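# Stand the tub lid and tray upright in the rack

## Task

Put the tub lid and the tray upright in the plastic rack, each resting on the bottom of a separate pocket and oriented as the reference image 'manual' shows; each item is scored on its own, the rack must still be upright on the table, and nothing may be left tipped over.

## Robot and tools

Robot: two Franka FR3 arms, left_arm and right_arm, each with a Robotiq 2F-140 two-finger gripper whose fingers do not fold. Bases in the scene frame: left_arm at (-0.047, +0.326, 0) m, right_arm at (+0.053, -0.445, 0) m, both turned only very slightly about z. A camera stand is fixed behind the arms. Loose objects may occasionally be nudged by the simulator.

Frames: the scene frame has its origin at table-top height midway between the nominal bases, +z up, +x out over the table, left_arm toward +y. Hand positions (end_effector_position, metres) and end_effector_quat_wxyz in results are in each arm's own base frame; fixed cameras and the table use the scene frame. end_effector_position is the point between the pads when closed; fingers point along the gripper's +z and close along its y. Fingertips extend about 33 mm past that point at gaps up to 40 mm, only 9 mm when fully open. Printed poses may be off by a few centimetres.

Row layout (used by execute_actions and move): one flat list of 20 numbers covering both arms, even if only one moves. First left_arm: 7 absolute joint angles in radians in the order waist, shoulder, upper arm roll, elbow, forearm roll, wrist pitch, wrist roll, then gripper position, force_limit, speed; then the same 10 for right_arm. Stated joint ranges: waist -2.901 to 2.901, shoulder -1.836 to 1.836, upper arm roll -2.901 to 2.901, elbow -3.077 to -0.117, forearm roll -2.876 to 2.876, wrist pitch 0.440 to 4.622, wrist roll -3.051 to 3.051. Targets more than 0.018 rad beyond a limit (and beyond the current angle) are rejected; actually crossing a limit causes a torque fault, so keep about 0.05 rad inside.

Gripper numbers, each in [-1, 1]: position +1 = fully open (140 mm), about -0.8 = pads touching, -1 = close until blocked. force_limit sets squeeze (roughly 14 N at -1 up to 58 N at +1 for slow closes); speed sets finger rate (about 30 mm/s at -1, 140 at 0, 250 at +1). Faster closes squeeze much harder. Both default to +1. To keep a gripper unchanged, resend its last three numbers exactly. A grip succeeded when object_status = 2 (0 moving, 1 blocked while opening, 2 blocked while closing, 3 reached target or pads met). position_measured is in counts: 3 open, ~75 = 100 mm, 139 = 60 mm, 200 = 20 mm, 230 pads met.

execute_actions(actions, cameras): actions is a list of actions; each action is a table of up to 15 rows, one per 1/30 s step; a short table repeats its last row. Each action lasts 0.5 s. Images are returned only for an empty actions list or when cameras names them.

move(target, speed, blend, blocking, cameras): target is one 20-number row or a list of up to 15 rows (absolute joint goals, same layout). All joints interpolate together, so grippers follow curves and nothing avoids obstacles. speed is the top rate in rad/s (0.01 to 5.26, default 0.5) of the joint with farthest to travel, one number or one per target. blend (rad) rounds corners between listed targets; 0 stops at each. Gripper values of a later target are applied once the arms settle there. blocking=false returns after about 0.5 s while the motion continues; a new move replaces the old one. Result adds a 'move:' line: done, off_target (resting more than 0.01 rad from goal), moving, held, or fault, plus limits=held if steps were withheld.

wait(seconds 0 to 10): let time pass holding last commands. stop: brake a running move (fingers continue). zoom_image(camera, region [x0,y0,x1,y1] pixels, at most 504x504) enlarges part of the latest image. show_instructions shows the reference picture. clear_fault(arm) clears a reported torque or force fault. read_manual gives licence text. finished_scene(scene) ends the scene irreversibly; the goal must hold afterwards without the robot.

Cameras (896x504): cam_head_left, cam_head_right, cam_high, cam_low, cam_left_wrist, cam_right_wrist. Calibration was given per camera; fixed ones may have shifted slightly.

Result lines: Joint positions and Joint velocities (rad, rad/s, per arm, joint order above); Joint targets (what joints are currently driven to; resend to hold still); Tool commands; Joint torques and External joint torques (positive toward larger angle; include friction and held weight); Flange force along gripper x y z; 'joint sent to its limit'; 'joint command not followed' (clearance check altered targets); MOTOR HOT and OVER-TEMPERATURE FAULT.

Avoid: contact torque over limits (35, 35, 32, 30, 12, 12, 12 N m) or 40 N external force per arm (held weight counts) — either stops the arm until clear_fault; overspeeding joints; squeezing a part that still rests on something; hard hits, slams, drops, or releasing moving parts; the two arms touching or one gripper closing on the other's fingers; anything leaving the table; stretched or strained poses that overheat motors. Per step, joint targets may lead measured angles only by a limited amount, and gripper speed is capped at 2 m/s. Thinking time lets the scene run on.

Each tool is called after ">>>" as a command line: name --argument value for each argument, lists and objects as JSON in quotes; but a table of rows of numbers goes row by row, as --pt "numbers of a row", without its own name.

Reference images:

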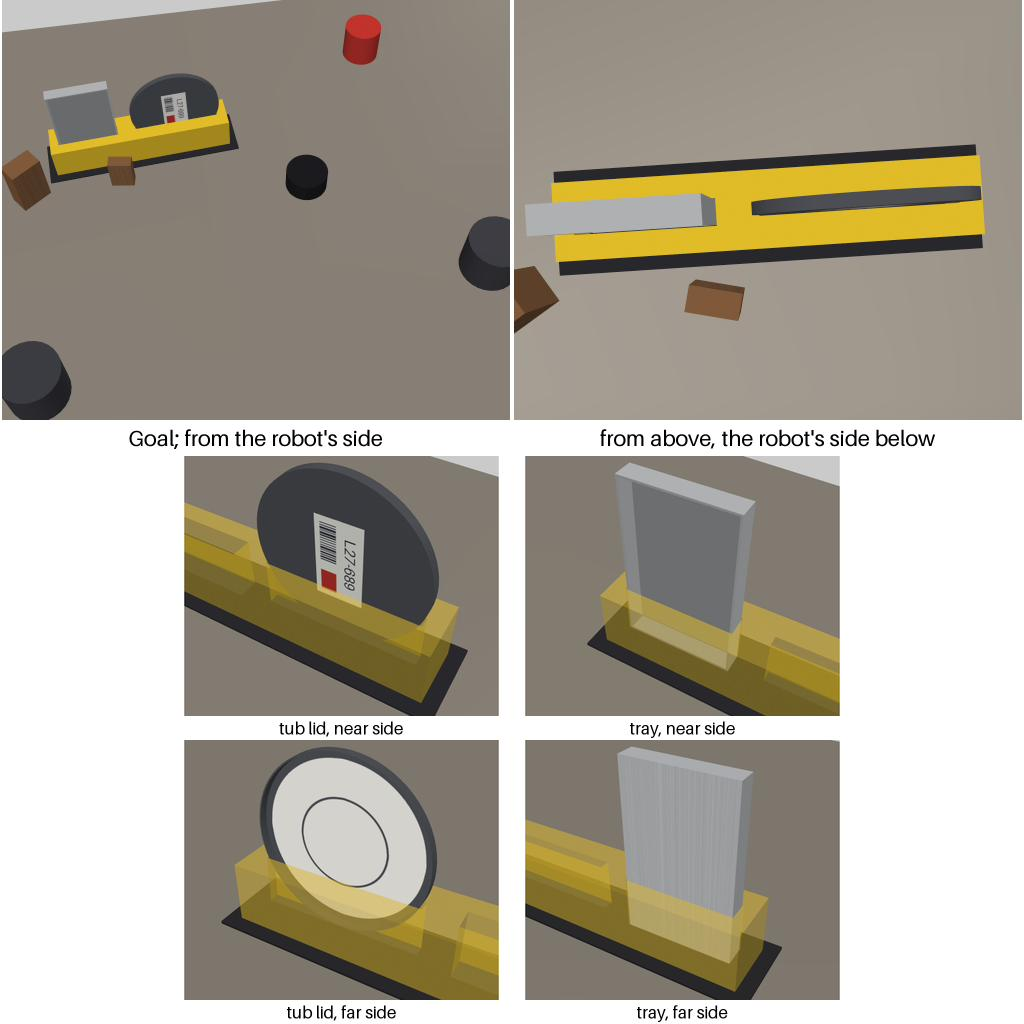

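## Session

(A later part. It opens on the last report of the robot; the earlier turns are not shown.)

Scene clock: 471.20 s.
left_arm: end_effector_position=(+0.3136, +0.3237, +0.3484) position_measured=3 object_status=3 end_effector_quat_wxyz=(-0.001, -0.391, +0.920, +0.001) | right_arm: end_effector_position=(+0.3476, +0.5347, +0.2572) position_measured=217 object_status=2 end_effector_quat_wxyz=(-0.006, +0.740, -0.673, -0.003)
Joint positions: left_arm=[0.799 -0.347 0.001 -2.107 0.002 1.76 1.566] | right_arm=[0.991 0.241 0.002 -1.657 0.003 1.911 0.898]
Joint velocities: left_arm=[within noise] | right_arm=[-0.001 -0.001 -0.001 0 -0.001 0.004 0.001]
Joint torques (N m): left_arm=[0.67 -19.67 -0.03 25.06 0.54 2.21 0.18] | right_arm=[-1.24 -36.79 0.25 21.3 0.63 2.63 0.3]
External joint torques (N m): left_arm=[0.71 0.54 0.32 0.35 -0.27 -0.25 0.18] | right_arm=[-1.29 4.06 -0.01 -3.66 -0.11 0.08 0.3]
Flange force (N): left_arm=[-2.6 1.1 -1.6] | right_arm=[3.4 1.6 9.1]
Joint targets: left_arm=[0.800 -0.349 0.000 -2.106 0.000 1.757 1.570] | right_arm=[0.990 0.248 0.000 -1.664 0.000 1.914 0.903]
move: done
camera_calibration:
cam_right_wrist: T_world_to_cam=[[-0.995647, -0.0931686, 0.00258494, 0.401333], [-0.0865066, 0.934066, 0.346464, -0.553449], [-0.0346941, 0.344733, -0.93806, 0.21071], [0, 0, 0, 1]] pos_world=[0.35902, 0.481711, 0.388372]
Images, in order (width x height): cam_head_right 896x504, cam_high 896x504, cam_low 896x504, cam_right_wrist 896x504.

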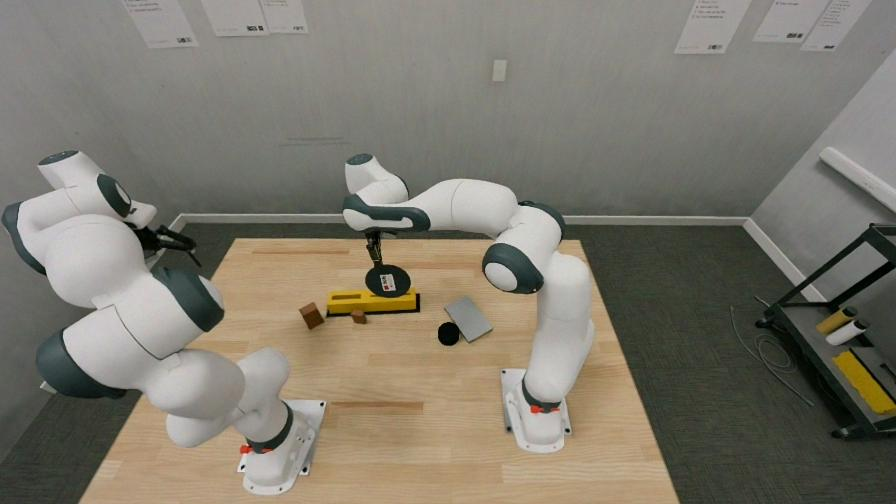

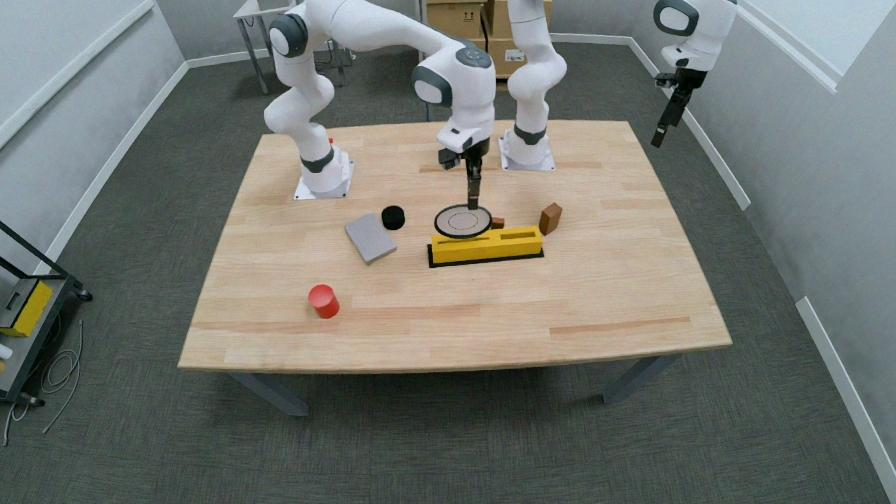

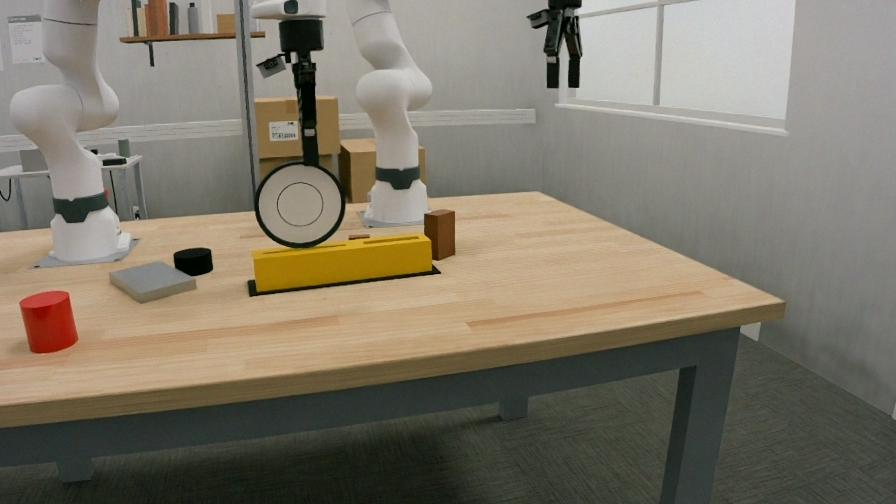

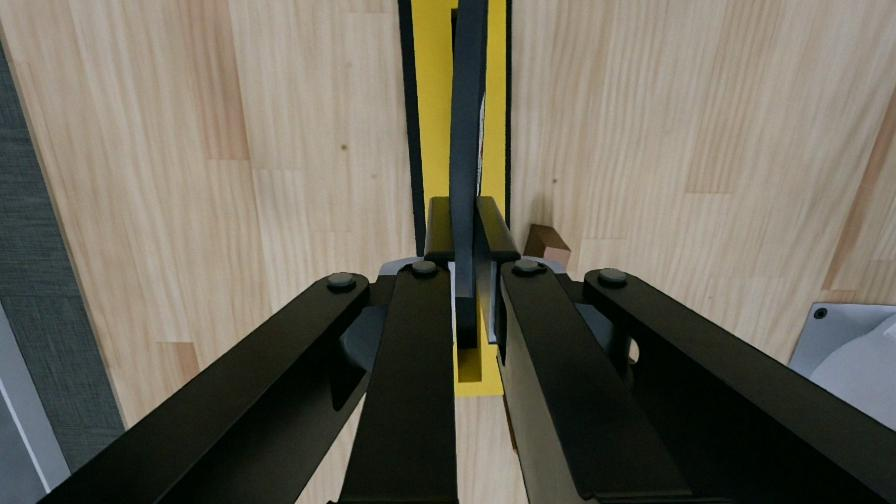

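>>> move --pt "0.8 -0.349 0 -2.106 0 1.757 1.57 1 1 1 0.9895 0.2414 0 -1.6267 0 1.871 0.903 -1 -0.2 -1" --pt "0.8 -0.349 0 -2.106 0 1.757 1.57 1 1 1 0.9768 0.2548 0 -1.6078 0 1.8656 0.890 -1 -0.2 -1" --speed 0.1 --cameras '["cam_high","cam_low","cam_right_wrist","cam_head_right"]'

>>> zoom_image --camera "cam_high" --region '[410, 170, 560, 290]'

>>> zoom_image --camera "cam_right_wrist" --region '[350, 0, 560, 210]'

>>> zoom_image --camera "cam_head_right" --region '[300, 230, 450, 330]'

Scene clock: 495.73 s.
left_arm: end_effector_position=(+0.3136, +0.3237, +0.3484) position_measured=3 object_status=3 end_effector_quat_wxyz=(-0.001, -0.391, +0.920, +0.001) | right_arm: end_effector_position=(+0.3567, +0.5321, +0.2697) position_measured=217 object_status=2 end_effector_quat_wxyz=(-0.003, +0.735, -0.678, -0.002)
Joint positions: left_arm=[0.799 -0.347 0.001 -2.107 0.002 1.76 1.566] | right_arm=[0.978 0.252 0.001 -1.609 0.003 1.869 0.896]
Joint velocities: left_arm=[within noise] | right_arm=[0 0.001 0.001 0.002 0 -0.004 -0.003]
Joint torques (N m): left_arm=[0.72 -19.77 -0.01 25.05 0.55 2.23 0.21] | right_arm=[-1.01 -40.66 0.69 25.12 0.74 2.09 -0.1]
External joint torques (N m): left_arm=[0.62 0.45 0.19 0.33 -0.27 -0.23 0.21] | right_arm=[-1.03 0.73 0.45 0.08 -0.01 -0.45 -0.1]
Flange force (N): left_arm=[-2.3 1.0 -1.5] | right_arm=[-2.1 -2.9 -1.0]
Joint targets: left_arm=[0.800 -0.349 0.000 -2.106 0.000 1.757 1.570] | right_arm=[0.977 0.255 0.000 -1.608 0.000 1.866 0.890]
move: done
camera_calibration:
cam_right_wrist: T_world_to_cam=[[-0.996714, -0.0807998, 0.00563642, 0.403087], [-0.073988, 0.936582, 0.342548, -0.559407], [-0.0329568, 0.341006, -0.939483, 0.225471], [0, 0, 0, 1]] pos_world=[0.367804, 0.479614, 0.401178]
Images, in order (width x height): cam_head_right 896x504, cam_high 896x504, cam_low 896x504, cam_right_wrist 896x504.

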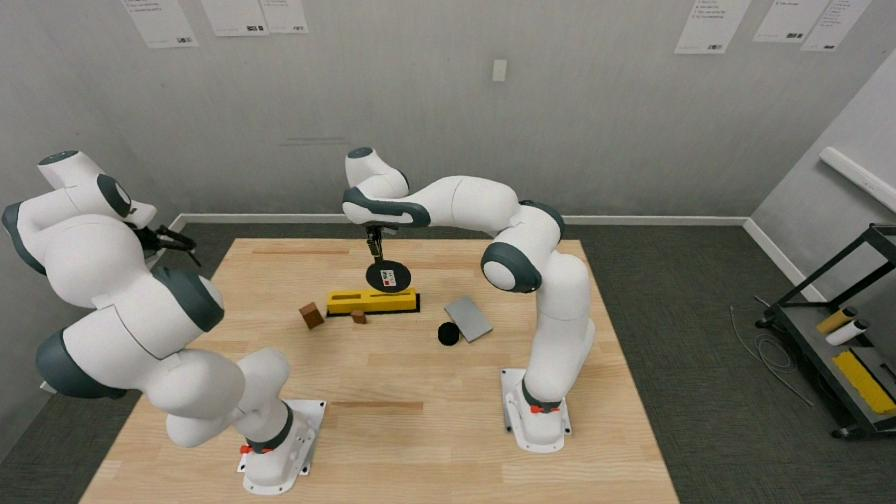

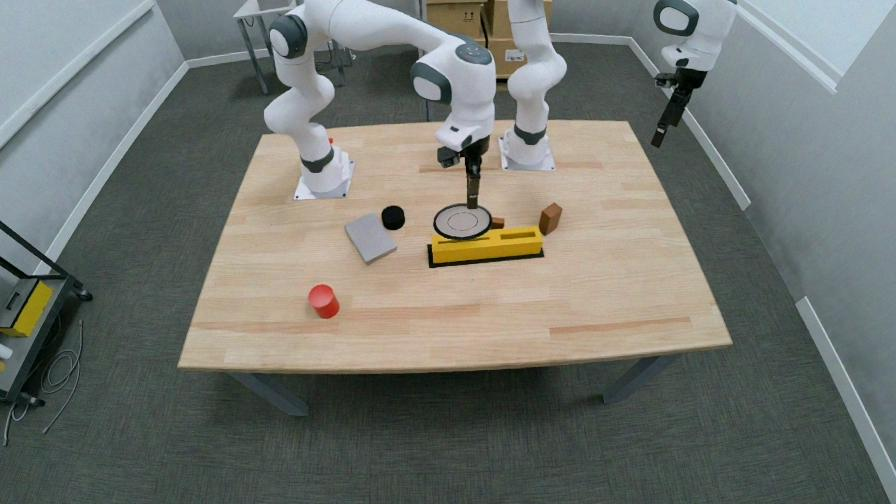

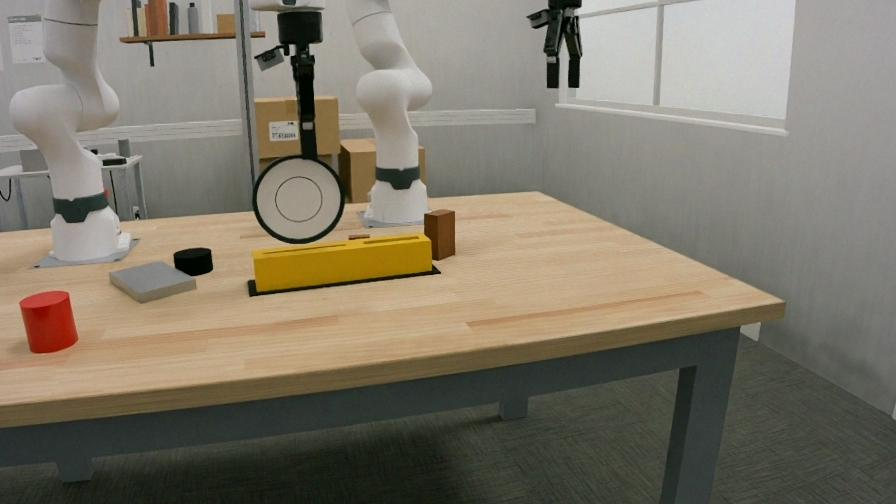

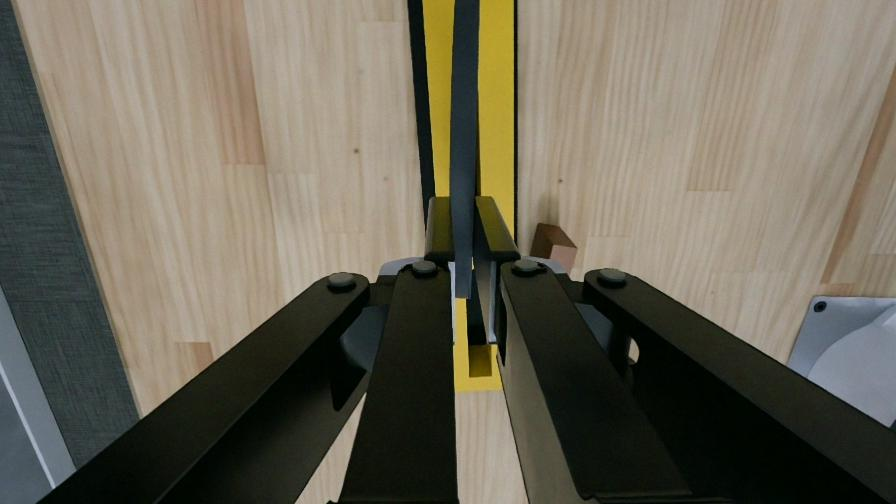

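Scaled by 3.360 from the camera's 896x504 image, which has a finer 1280x720 frame.

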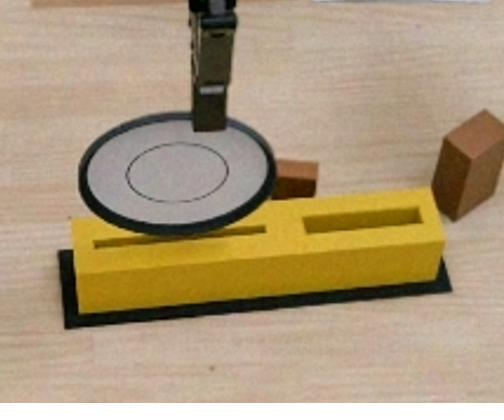

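Scaled by 2.400 from the camera's 896x504 image, which has a finer 1280x720 frame.

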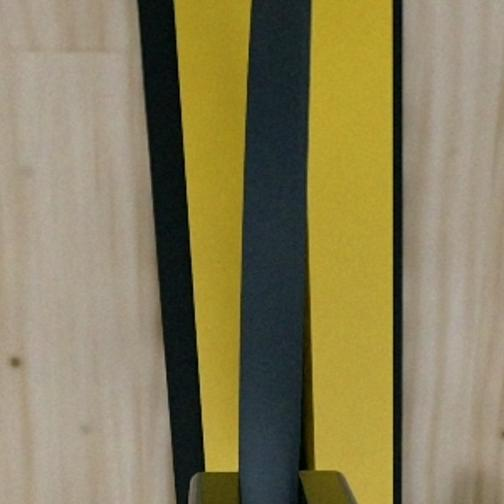

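Scaled by 3.360 from the camera's 896x504 image, which has a finer 1280x720 frame.

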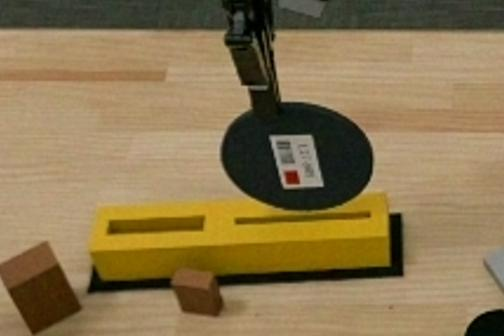

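>>> move --pt "0.8 -0.349 0 -2.106 0 1.757 1.57 1 1 1 0.9806 0.2525 0 -1.612 0 1.8676 0.890 -1 -0.2 -1" --pt "0.8 -0.349 0 -2.106 0 1.757 1.57 1 1 1 0.9806 0.2588 0 -1.6612 0 1.923 0.890 -1 -0.2 -1" --speed '[0.1,0.05]' --cameras '["cam_high","cam_low","cam_right_wrist","cam_head_right"]'

>>> zoom_image --camera "cam_high" --region '[410, 170, 560, 290]'

>>> zoom_image --camera "cam_head_right" --region '[300, 230, 450, 330]'

Scene clock: 541.97 s.
left_arm: end_effector_position=(+0.3136, +0.3237, +0.3484) position_measured=3 object_status=3 end_effector_quat_wxyz=(-0.001, -0.391, +0.920, +0.001) | right_arm: end_effector_position=(+0.3577, +0.5351, +0.2565) position_measured=217 object_status=2 end_effector_quat_wxyz=(-0.012, +0.736, -0.677, -0.003)
Joint positions: left_arm=[0.799 -0.347 0.001 -2.107 0.002 1.76 1.566] | right_arm=[0.979 0.249 0.001 -1.651 0.003 1.924 0.895]
Joint velocities: left_arm=[within noise] | right_arm=[0.001 -0.001 0.001 -0.002 -0.001 0.004 -0.002]
Joint torques (N m): left_arm=[0.72 -19.8 -0.02 25.05 0.54 2.23 0.19] | right_arm=[-0.67 -34.73 0.25 18.58 0.56 2.05 -0.13]
External joint torques (N m): left_arm=[0.62 0.28 0.17 0.38 -0.28 -0.22 0.19] | right_arm=[-0.84 6.69 -0.11 -6.55 -0.18 -0.55 -0.13]
Flange force (N): left_arm=[-1.9 0.9 -1.6] | right_arm=[6.9 4.0 14.3]
Joint targets: left_arm=[0.800 -0.349 0.000 -2.106 0.000 1.757 1.570] | right_arm=[0.981 0.259 0.000 -1.661 0.000 1.923 0.890]
move: done
camera_calibration:
cam_right_wrist: T_world_to_cam=[[-0.996549, -0.0828603, -0.00483744, 0.408059], [-0.0791821, 0.931601, 0.354753, -0.556208], [-0.0248884, 0.353912, -0.934948, 0.201047], [0, 0, 0, 1]] pos_world=[0.367613, 0.480823, 0.387258]
Images, in order (width x height): cam_head_right 896x504, cam_high 896x504, cam_low 896x504, cam_right_wrist 896x504.

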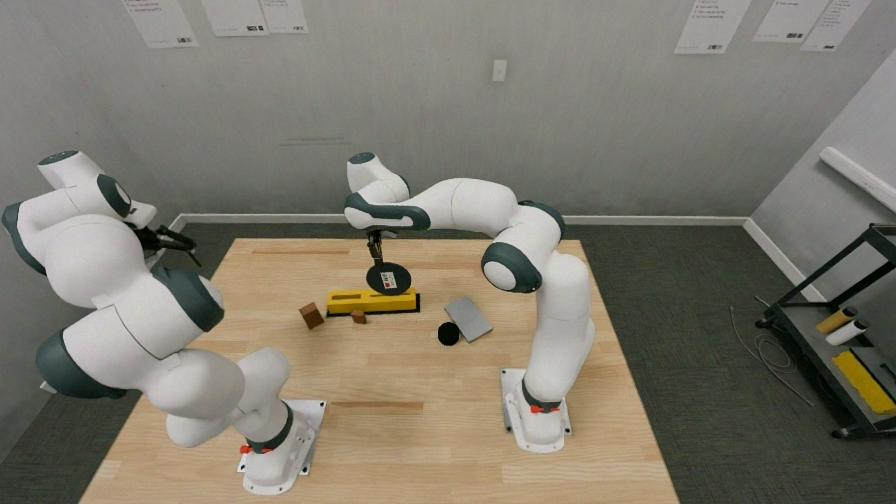

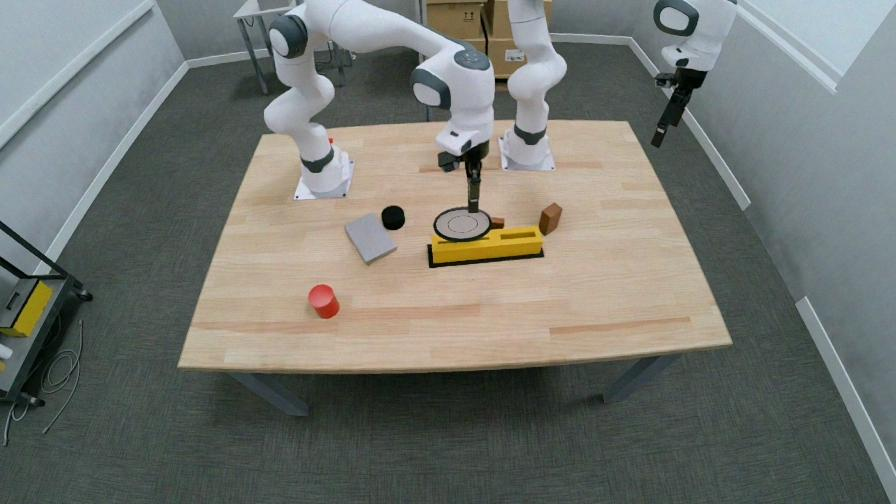

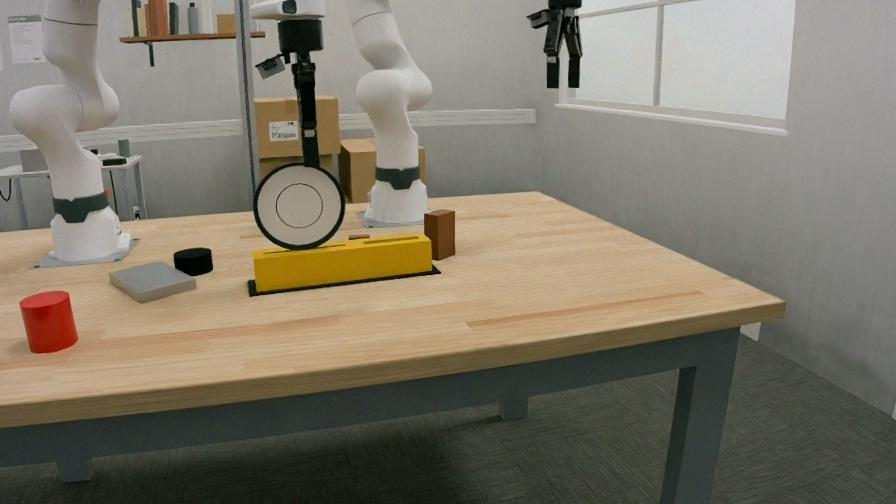

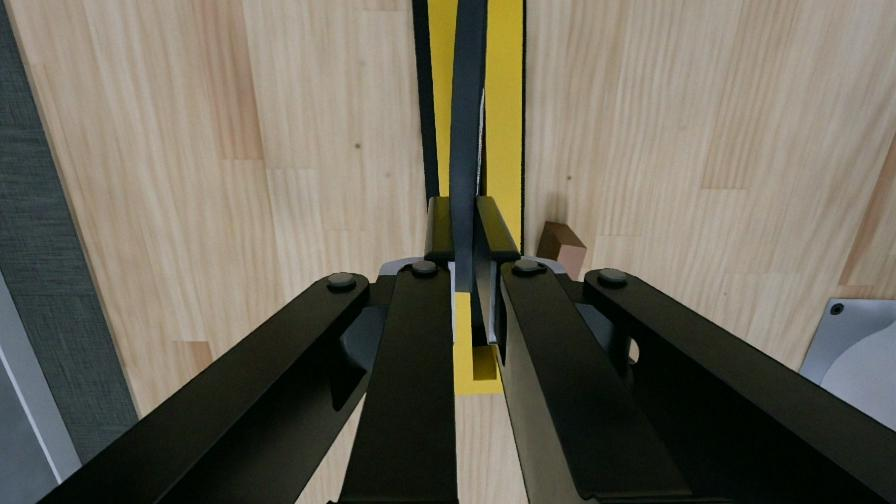

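Scaled by 3.360 from the camera's 896x504 image, which has a finer 1280x720 frame.

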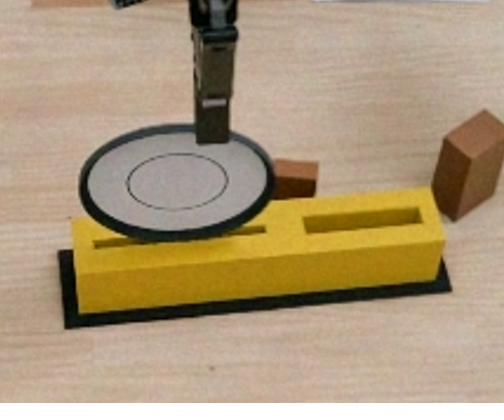

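Scaled by 3.360 from the camera's 896x504 image, which has a finer 1280x720 frame.

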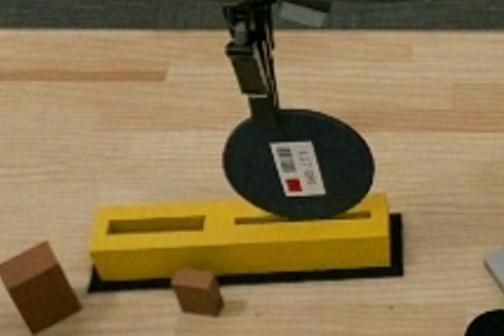

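>>> execute_actions --actions '[[[0.8,-0.349,0,-2.106,0,1.757,1.57,1,1,1,0.9806,0.2569,0,-1.6464,0,1.9064,0.890,-1,-0.2,-1]],[[0.8,-0.349,0,-2.106,0,1.757,1.57,1,1,1,0.9834,0.2535,0,-1.6511,0,1.9077,0.893,-1,-0.2,-1]],[[0.8,-0.349,0,-2.106,0,1.757,1.57,1,1,1,0.9862,0.2501,0,-1.6558,0,1.909,0.896,-1,-0.2,-1]],[[0.8,-0.349,0,-2.106,0,1.757,1.57,1,1,1,0.989,0.2467,0,-1.6605,0,1.9103,0.899,-1,-0.2,-1]]]' --cameras '["cam_high","cam_right_wrist","cam_head_right"]'

>>> zoom_image --camera "cam_high" --region '[410, 170, 560, 290]'

>>> zoom_image --camera "cam_right_wrist" --region '[350, 0, 560, 210]'

Scene clock: 565.77 s.
left_arm: end_effector_position=(+0.3136, +0.3237, +0.3484) position_measured=3 object_status=3 end_effector_quat_wxyz=(-0.001, -0.391, +0.920, +0.001) | right_arm: end_effector_position=(+0.3509, +0.5341, +0.2574) position_measured=217 object_status=2 end_effector_quat_wxyz=(-0.007, +0.739, -0.674, -0.003)
Joint positions: left_arm=[0.799 -0.347 0.001 -2.107 0.002 1.76 1.566] | right_arm=[0.987 0.243 0.001 -1.654 0.003 1.912 0.895]
Joint torques (N m): left_arm=[0.78 -19.83 -0.02 25.06 0.54 2.23 0.18] | right_arm=[-0.45 -38.22 0.59 21.4 0.71 2 0.27]
External joint torques (N m): left_arm=[0.67 0.19 0.16 0.44 -0.28 -0.22 0.18] | right_arm=[-0.57 2.93 0.28 -3.66 -0.04 -0.56 0.27]
External joint torques at the end of the 1st action: left_arm=[0.73 0.59 0.31 0.25 -0.27 -0.25 0.22] | right_arm=[-0.75 3.2 0.17 -2.02 -0.01 -0.8 -0.13]
External joint torques at the end of the 2nd action: left_arm=[0.64 0.44 0.29 0.29 -0.27 -0.23 0.18] | right_arm=[-0.56 2.62 0.29 -3.53 -0.02 -0.81 0.04]
External joint torques at the end of the 3rd action: left_arm=[0.64 0.38 0.24 0.29 -0.28 -0.23 0.21] | right_arm=[-0.63 2.55 0.27 -3.48 -0.02 -0.73 0.08]
Flange force (N): left_arm=[-1.8 0.9 -1.7] | right_arm=[5.1 4.1 7.1]
Flange force at the end of the 1st action (N): left_arm=[-2.5 1.2 -1.3] | right_arm=[-1.1 -2.1 3.4]
Flange force at the end of the 2nd action (N): left_arm=[-2.1 1.0 -1.4] | right_arm=[5.4 3.9 6.1]
Flange force at the end of the 3rd action (N): left_arm=[-1.9 1.0 -1.4] | right_arm=[5.5 4.0 6.2]
Joint targets: left_arm=[0.800 -0.349 0.000 -2.106 0.000 1.757 1.570] | right_arm=[0.989 0.247 0.000 -1.661 0.000 1.910 0.899]
camera_calibration:
cam_right_wrist: T_world_to_cam=[[-0.995862, -0.090873, 0.00120289, 0.403655], [-0.0847873, 0.933772, 0.347681, -0.553475], [-0.032718, 0.34614, -0.937612, 0.209706], [0, 0, 0, 1]] pos_world=[0.361918, 0.480913, 0.38857]
Images, in order (width x height): cam_head_right 896x504, cam_high 896x504, cam_right_wrist 896x504.

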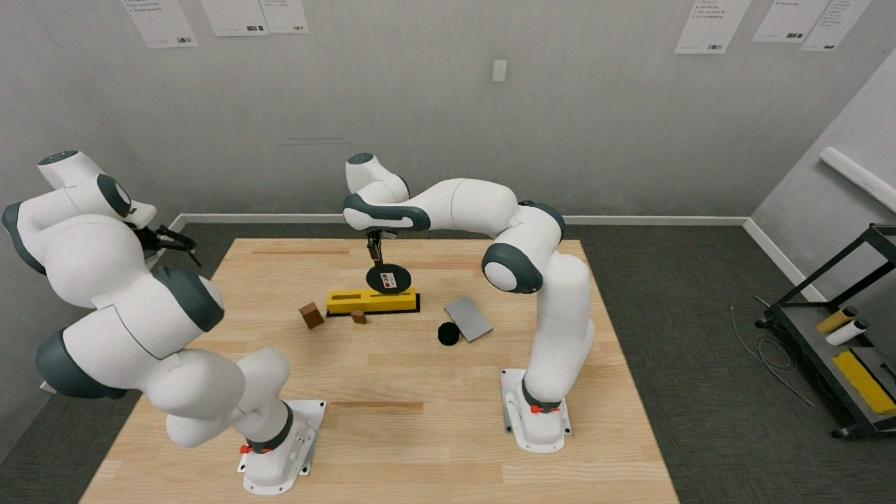

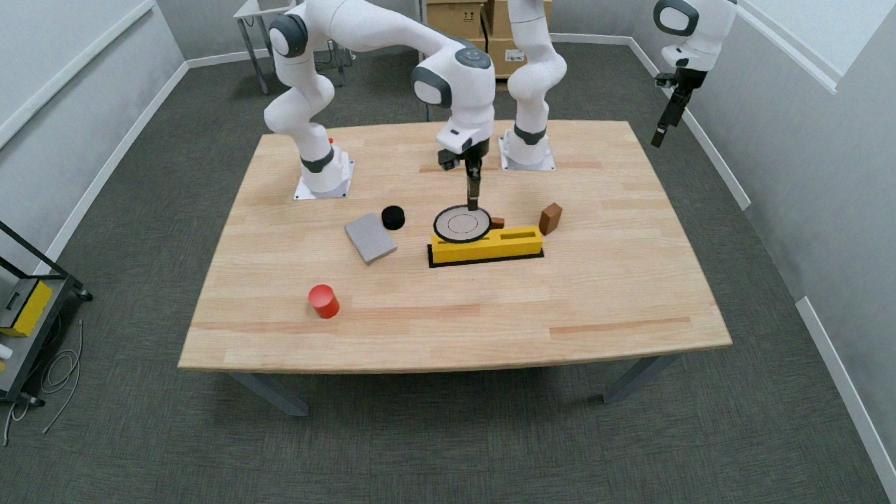

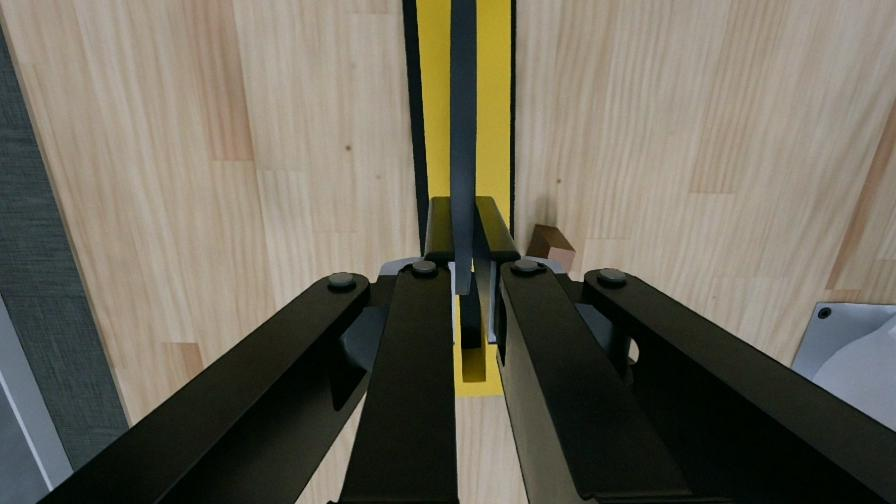

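Scaled by 3.360 from the camera's 896x504 image, which has a finer 1280x720 frame.

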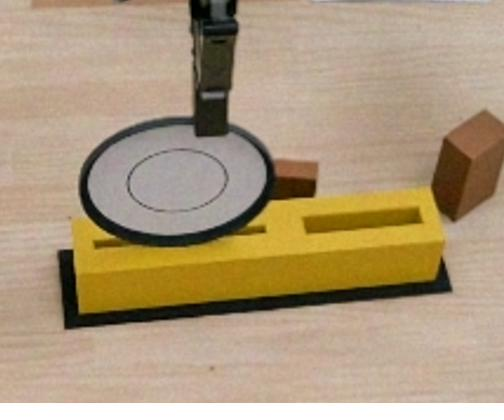

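Scaled by 2.400 from the camera's 896x504 image, which has a finer 1280x720 frame.

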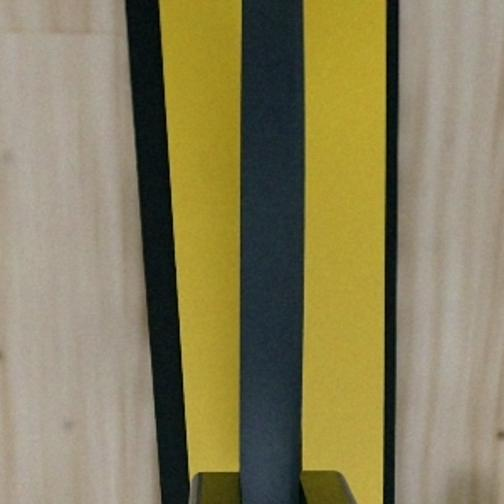

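>>> execute_actions --actions '[[[0.8,-0.349,0,-2.106,0,1.757,1.57,1,1,1,0.9918,0.2433,0,-1.6652,0,1.9116,0.902,-1,-0.2,-1]],[[0.8,-0.349,0,-2.106,0,1.757,1.57,1,1,1,0.9946,0.2399,0,-1.6699,0,1.913,0.905,-1,-0.2,-1]],[[0.8,-0.349,0,-2.106,0,1.757,1.57,1,1,1,0.9974,0.2365,0,-1.6746,0,1.9143,0.908,-1,-0.2,-1]],[[0.8,-0.349,0,-2.106,0,1.757,1.57,1,1,1,1.0002,0.2331,0,-1.6793,0,1.9156,0.911,-1,-0.2,-1]]]' --cameras '["cam_high","cam_right_wrist","cam_head_right"]'

>>> zoom_image --camera "cam_high" --region '[410, 170, 560, 290]'

>>> zoom_image --camera "cam_right_wrist" --region '[350, 0, 560, 210]'

>>> zoom_image --camera "cam_head_right" --region '[300, 230, 450, 330]'

Scene clock: 580.10 s.
left_arm: end_effector_position=(+0.3136, +0.3237, +0.3484) position_measured=3 object_status=3 end_effector_quat_wxyz=(-0.001, -0.391, +0.920, +0.001) | right_arm: end_effector_position=(+0.3426, +0.5341, +0.2570) position_measured=217 object_status=2 end_effector_quat_wxyz=(-0.006, +0.739, -0.673, -0.002)
Joint positions: left_arm=[0.799 -0.347 0.001 -2.107 0.002 1.76 1.566] | right_arm=[0.999 0.23 0.001 -1.673 0.003 1.917 0.905]
Joint torques (N m): left_arm=[0.69 -19.73 -0.01 25.08 0.52 2.24 0.23] | right_arm=[-0.38 -38.15 0.66 21.67 0.72 2.09 0.33]
External joint torques (N m): left_arm=[0.65 0.56 0.25 0.28 -0.29 -0.23 0.23] | right_arm=[-0.41 2.52 0.44 -3.39 -0.01 -0.48 0.33]
External joint torques at the end of the 1st action: left_arm=[0.62 0.44 0.23 0.31 -0.28 -0.23 0.17] | right_arm=[-0.73 2.74 0.11 -3.53 -0.03 -0.47 0.32]
External joint torques at the end of the 2nd action: left_arm=[0.57 0.41 0.1 0.34 -0.27 -0.23 0.18] | right_arm=[-0.49 2.79 0.41 -3.65 -0.04 -0.49 0.4]
External joint torques at the end of the 3rd action: left_arm=[0.7 0.46 0.3 0.36 -0.27 -0.23 0.16] | right_arm=[-0.54 2.47 0.39 -3.47 -0.01 -0.46 0.33]
Flange force (N): left_arm=[-2.5 1.1 -1.4] | right_arm=[4.9 4.4 6.6]
Flange force at the end of the 1st action (N): left_arm=[-2.2 0.9 -1.4] | right_arm=[5.3 4.0 7.0]
Flange force at the end of the 2nd action (N): left_arm=[-2.2 0.7 -1.5] | right_arm=[5.2 4.7 7.2]
Flange force at the end of the 3rd action (N): left_arm=[-2.4 1.1 -1.5] | right_arm=[5.5 4.6 6.8]
Joint targets: left_arm=[0.800 -0.349 0.000 -2.106 0.000 1.757 1.570] | right_arm=[1.000 0.233 0.000 -1.679 0.000 1.916 0.911]
camera_calibration:
cam_right_wrist: T_world_to_cam=[[-0.995773, -0.0918209, 0.00211656, 0.395668], [-0.085396, 0.934089, 0.346678, -0.553663], [-0.0338094, 0.345032, -0.937982, 0.210095], [0, 0, 0, 1]] pos_world=[0.353818, 0.481012, 0.388171]
Images, in order (width x height): cam_head_right 896x504, cam_high 896x504, cam_right_wrist 896x504.

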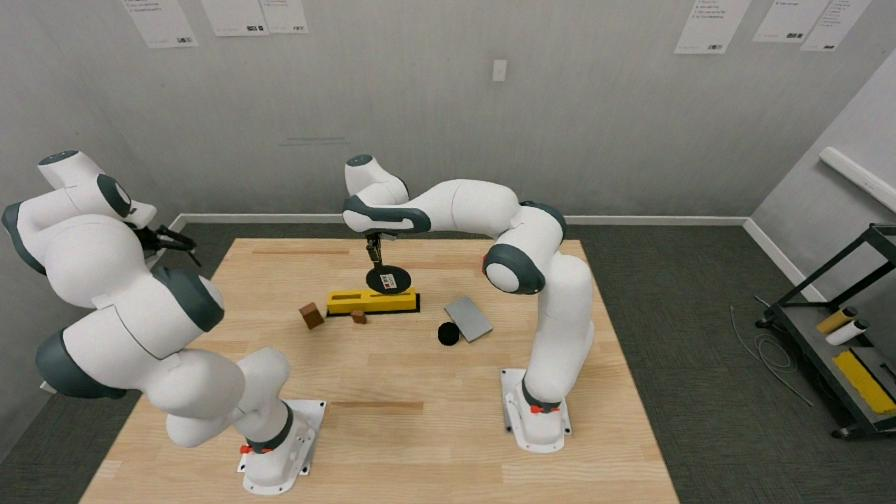

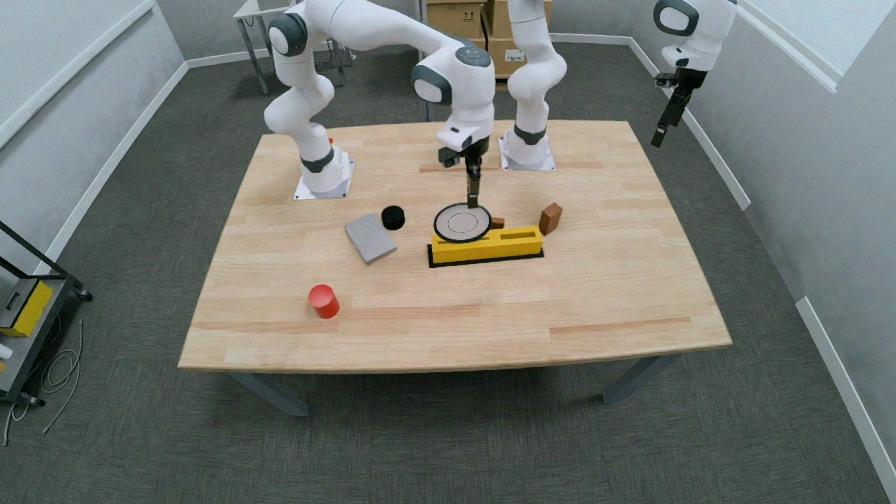

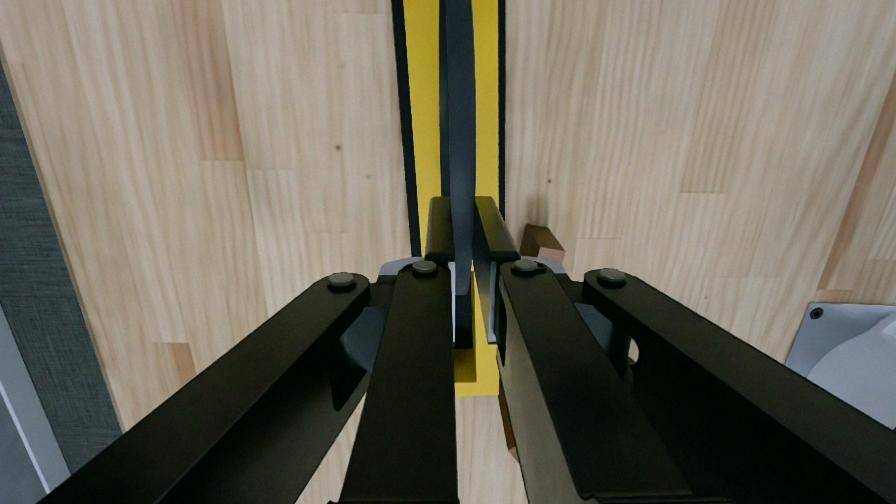

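Scaled by 3.360 from the camera's 896x504 image, which has a finer 1280x720 frame.

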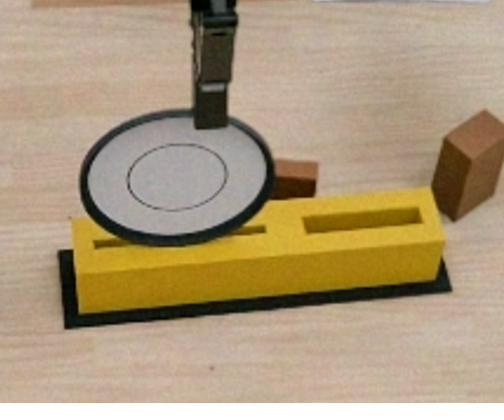

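Scaled by 2.400 from the camera's 896x504 image, which has a finer 1280x720 frame.

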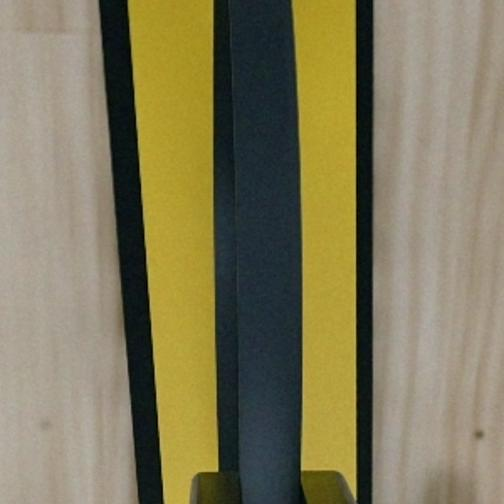

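Scaled by 3.360 from the camera's 896x504 image, which has a finer 1280x720 frame.

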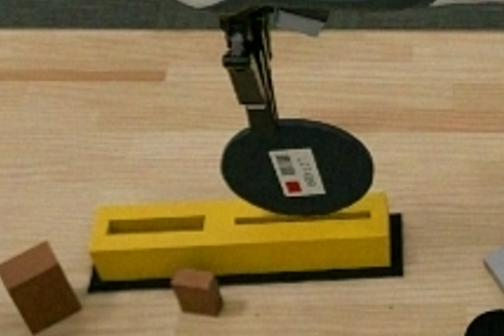

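>>> move --pt "0.8 -0.349 0 -2.106 0 1.757 1.57 1 1 1 0.9995 0.235 0 -1.635 0 1.873 0.908 -1 -0.2 -1" --pt "0.8 -0.349 0 -2.106 0 1.757 1.57 1 1 1 0.9853 0.2453 0 -1.621 0 1.8693 0.8985 -1 -0.2 -1" --speed 0.1 --cameras '["cam_high","cam_right_wrist","cam_head_right"]'

>>> zoom_image --camera "cam_high" --region '[410, 170, 560, 290]'

>>> zoom_image --camera "cam_head_right" --region '[300, 230, 450, 330]'

Scene clock: 599.40 s.
left_arm: end_effector_position=(+0.3136, +0.3237, +0.3484) position_measured=3 object_status=3 end_effector_quat_wxyz=(-0.001, -0.391, +0.920, +0.001) | right_arm: end_effector_position=(+0.3509, +0.5326, +0.2698) position_measured=217 object_status=2 end_effector_quat_wxyz=(-0.003, +0.735, -0.678, -0.002)
Joint positions: left_arm=[0.799 -0.347 0.001 -2.107 0.002 1.76 1.566] | right_arm=[0.987 0.243 0 -1.622 0.003 1.872 0.904]
Joint velocities: left_arm=[within noise] | right_arm=[0.001 0.001 0.001 0.003 0.001 -0.004 -0.001]
Joint torques (N m): left_arm=[0.72 -19.81 0.02 25.09 0.54 2.22 0.17] | right_arm=[-1.03 -40.38 0.61 24.82 0.72 2.08 -0.05]
External joint torques (N m): left_arm=[0.75 0.31 0.37 0.41 -0.27 -0.23 0.17] | right_arm=[-1.16 0.68 0.29 -0.25 -0.03 -0.47 -0.05]
Flange force (N): left_arm=[-2.1 1.2 -1.7] | right_arm=[-0.7 -1.9 -0.4]
Joint targets: left_arm=[0.800 -0.349 0.000 -2.106 0.000 1.757 1.570] | right_arm=[0.985 0.245 0.000 -1.621 0.000 1.869 0.898]
move: done
camera_calibration:
cam_right_wrist: T_world_to_cam=[[-0.996729, -0.0806186, 0.00572325, 0.39713], [-0.0737943, 0.936662, 0.342371, -0.56035], [-0.0329622, 0.340829, -0.939547, 0.225219], [0, 0, 0, 1]] pos_world=[0.361904, 0.480113, 0.401178]
Images, in order (width x height): cam_head_right 896x504, cam_high 896x504, cam_right_wrist 896x504.

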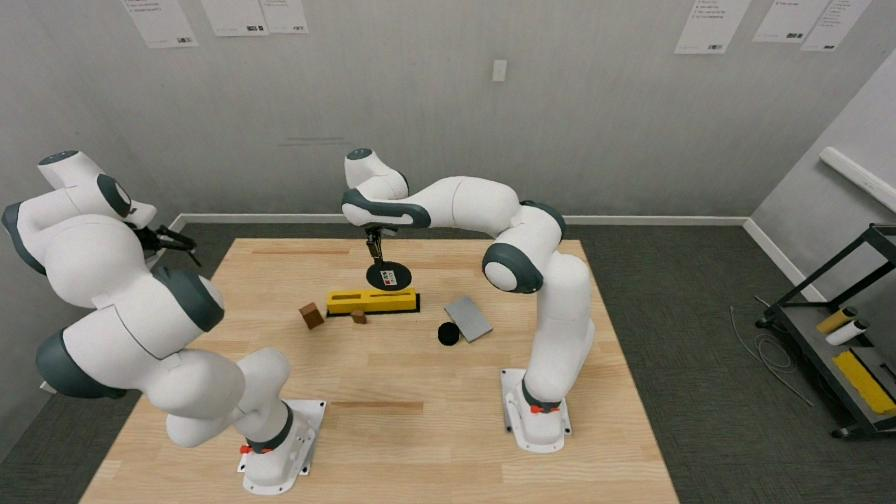

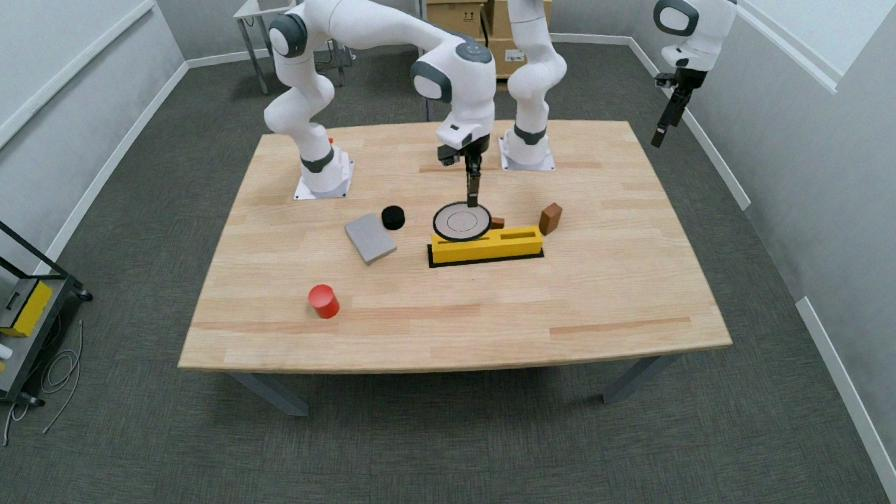

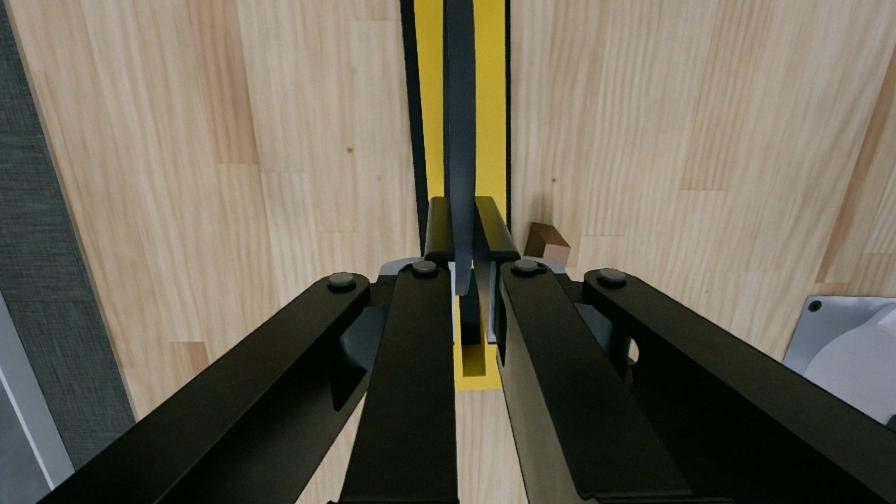

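Scaled by 3.360 from the camera's 896x504 image, which has a finer 1280x720 frame.

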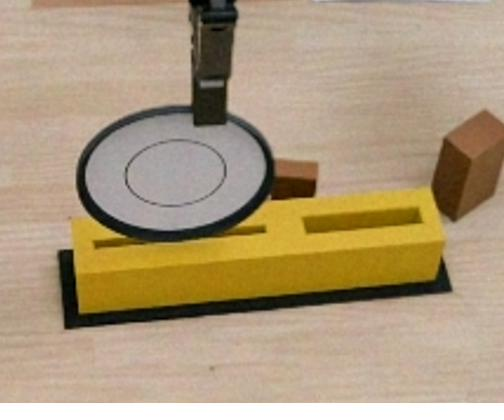

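Scaled by 3.360 from the camera's 896x504 image, which has a finer 1280x720 frame.

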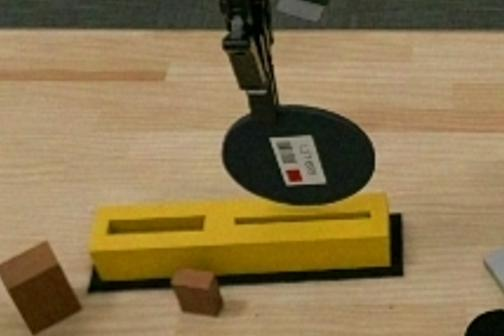

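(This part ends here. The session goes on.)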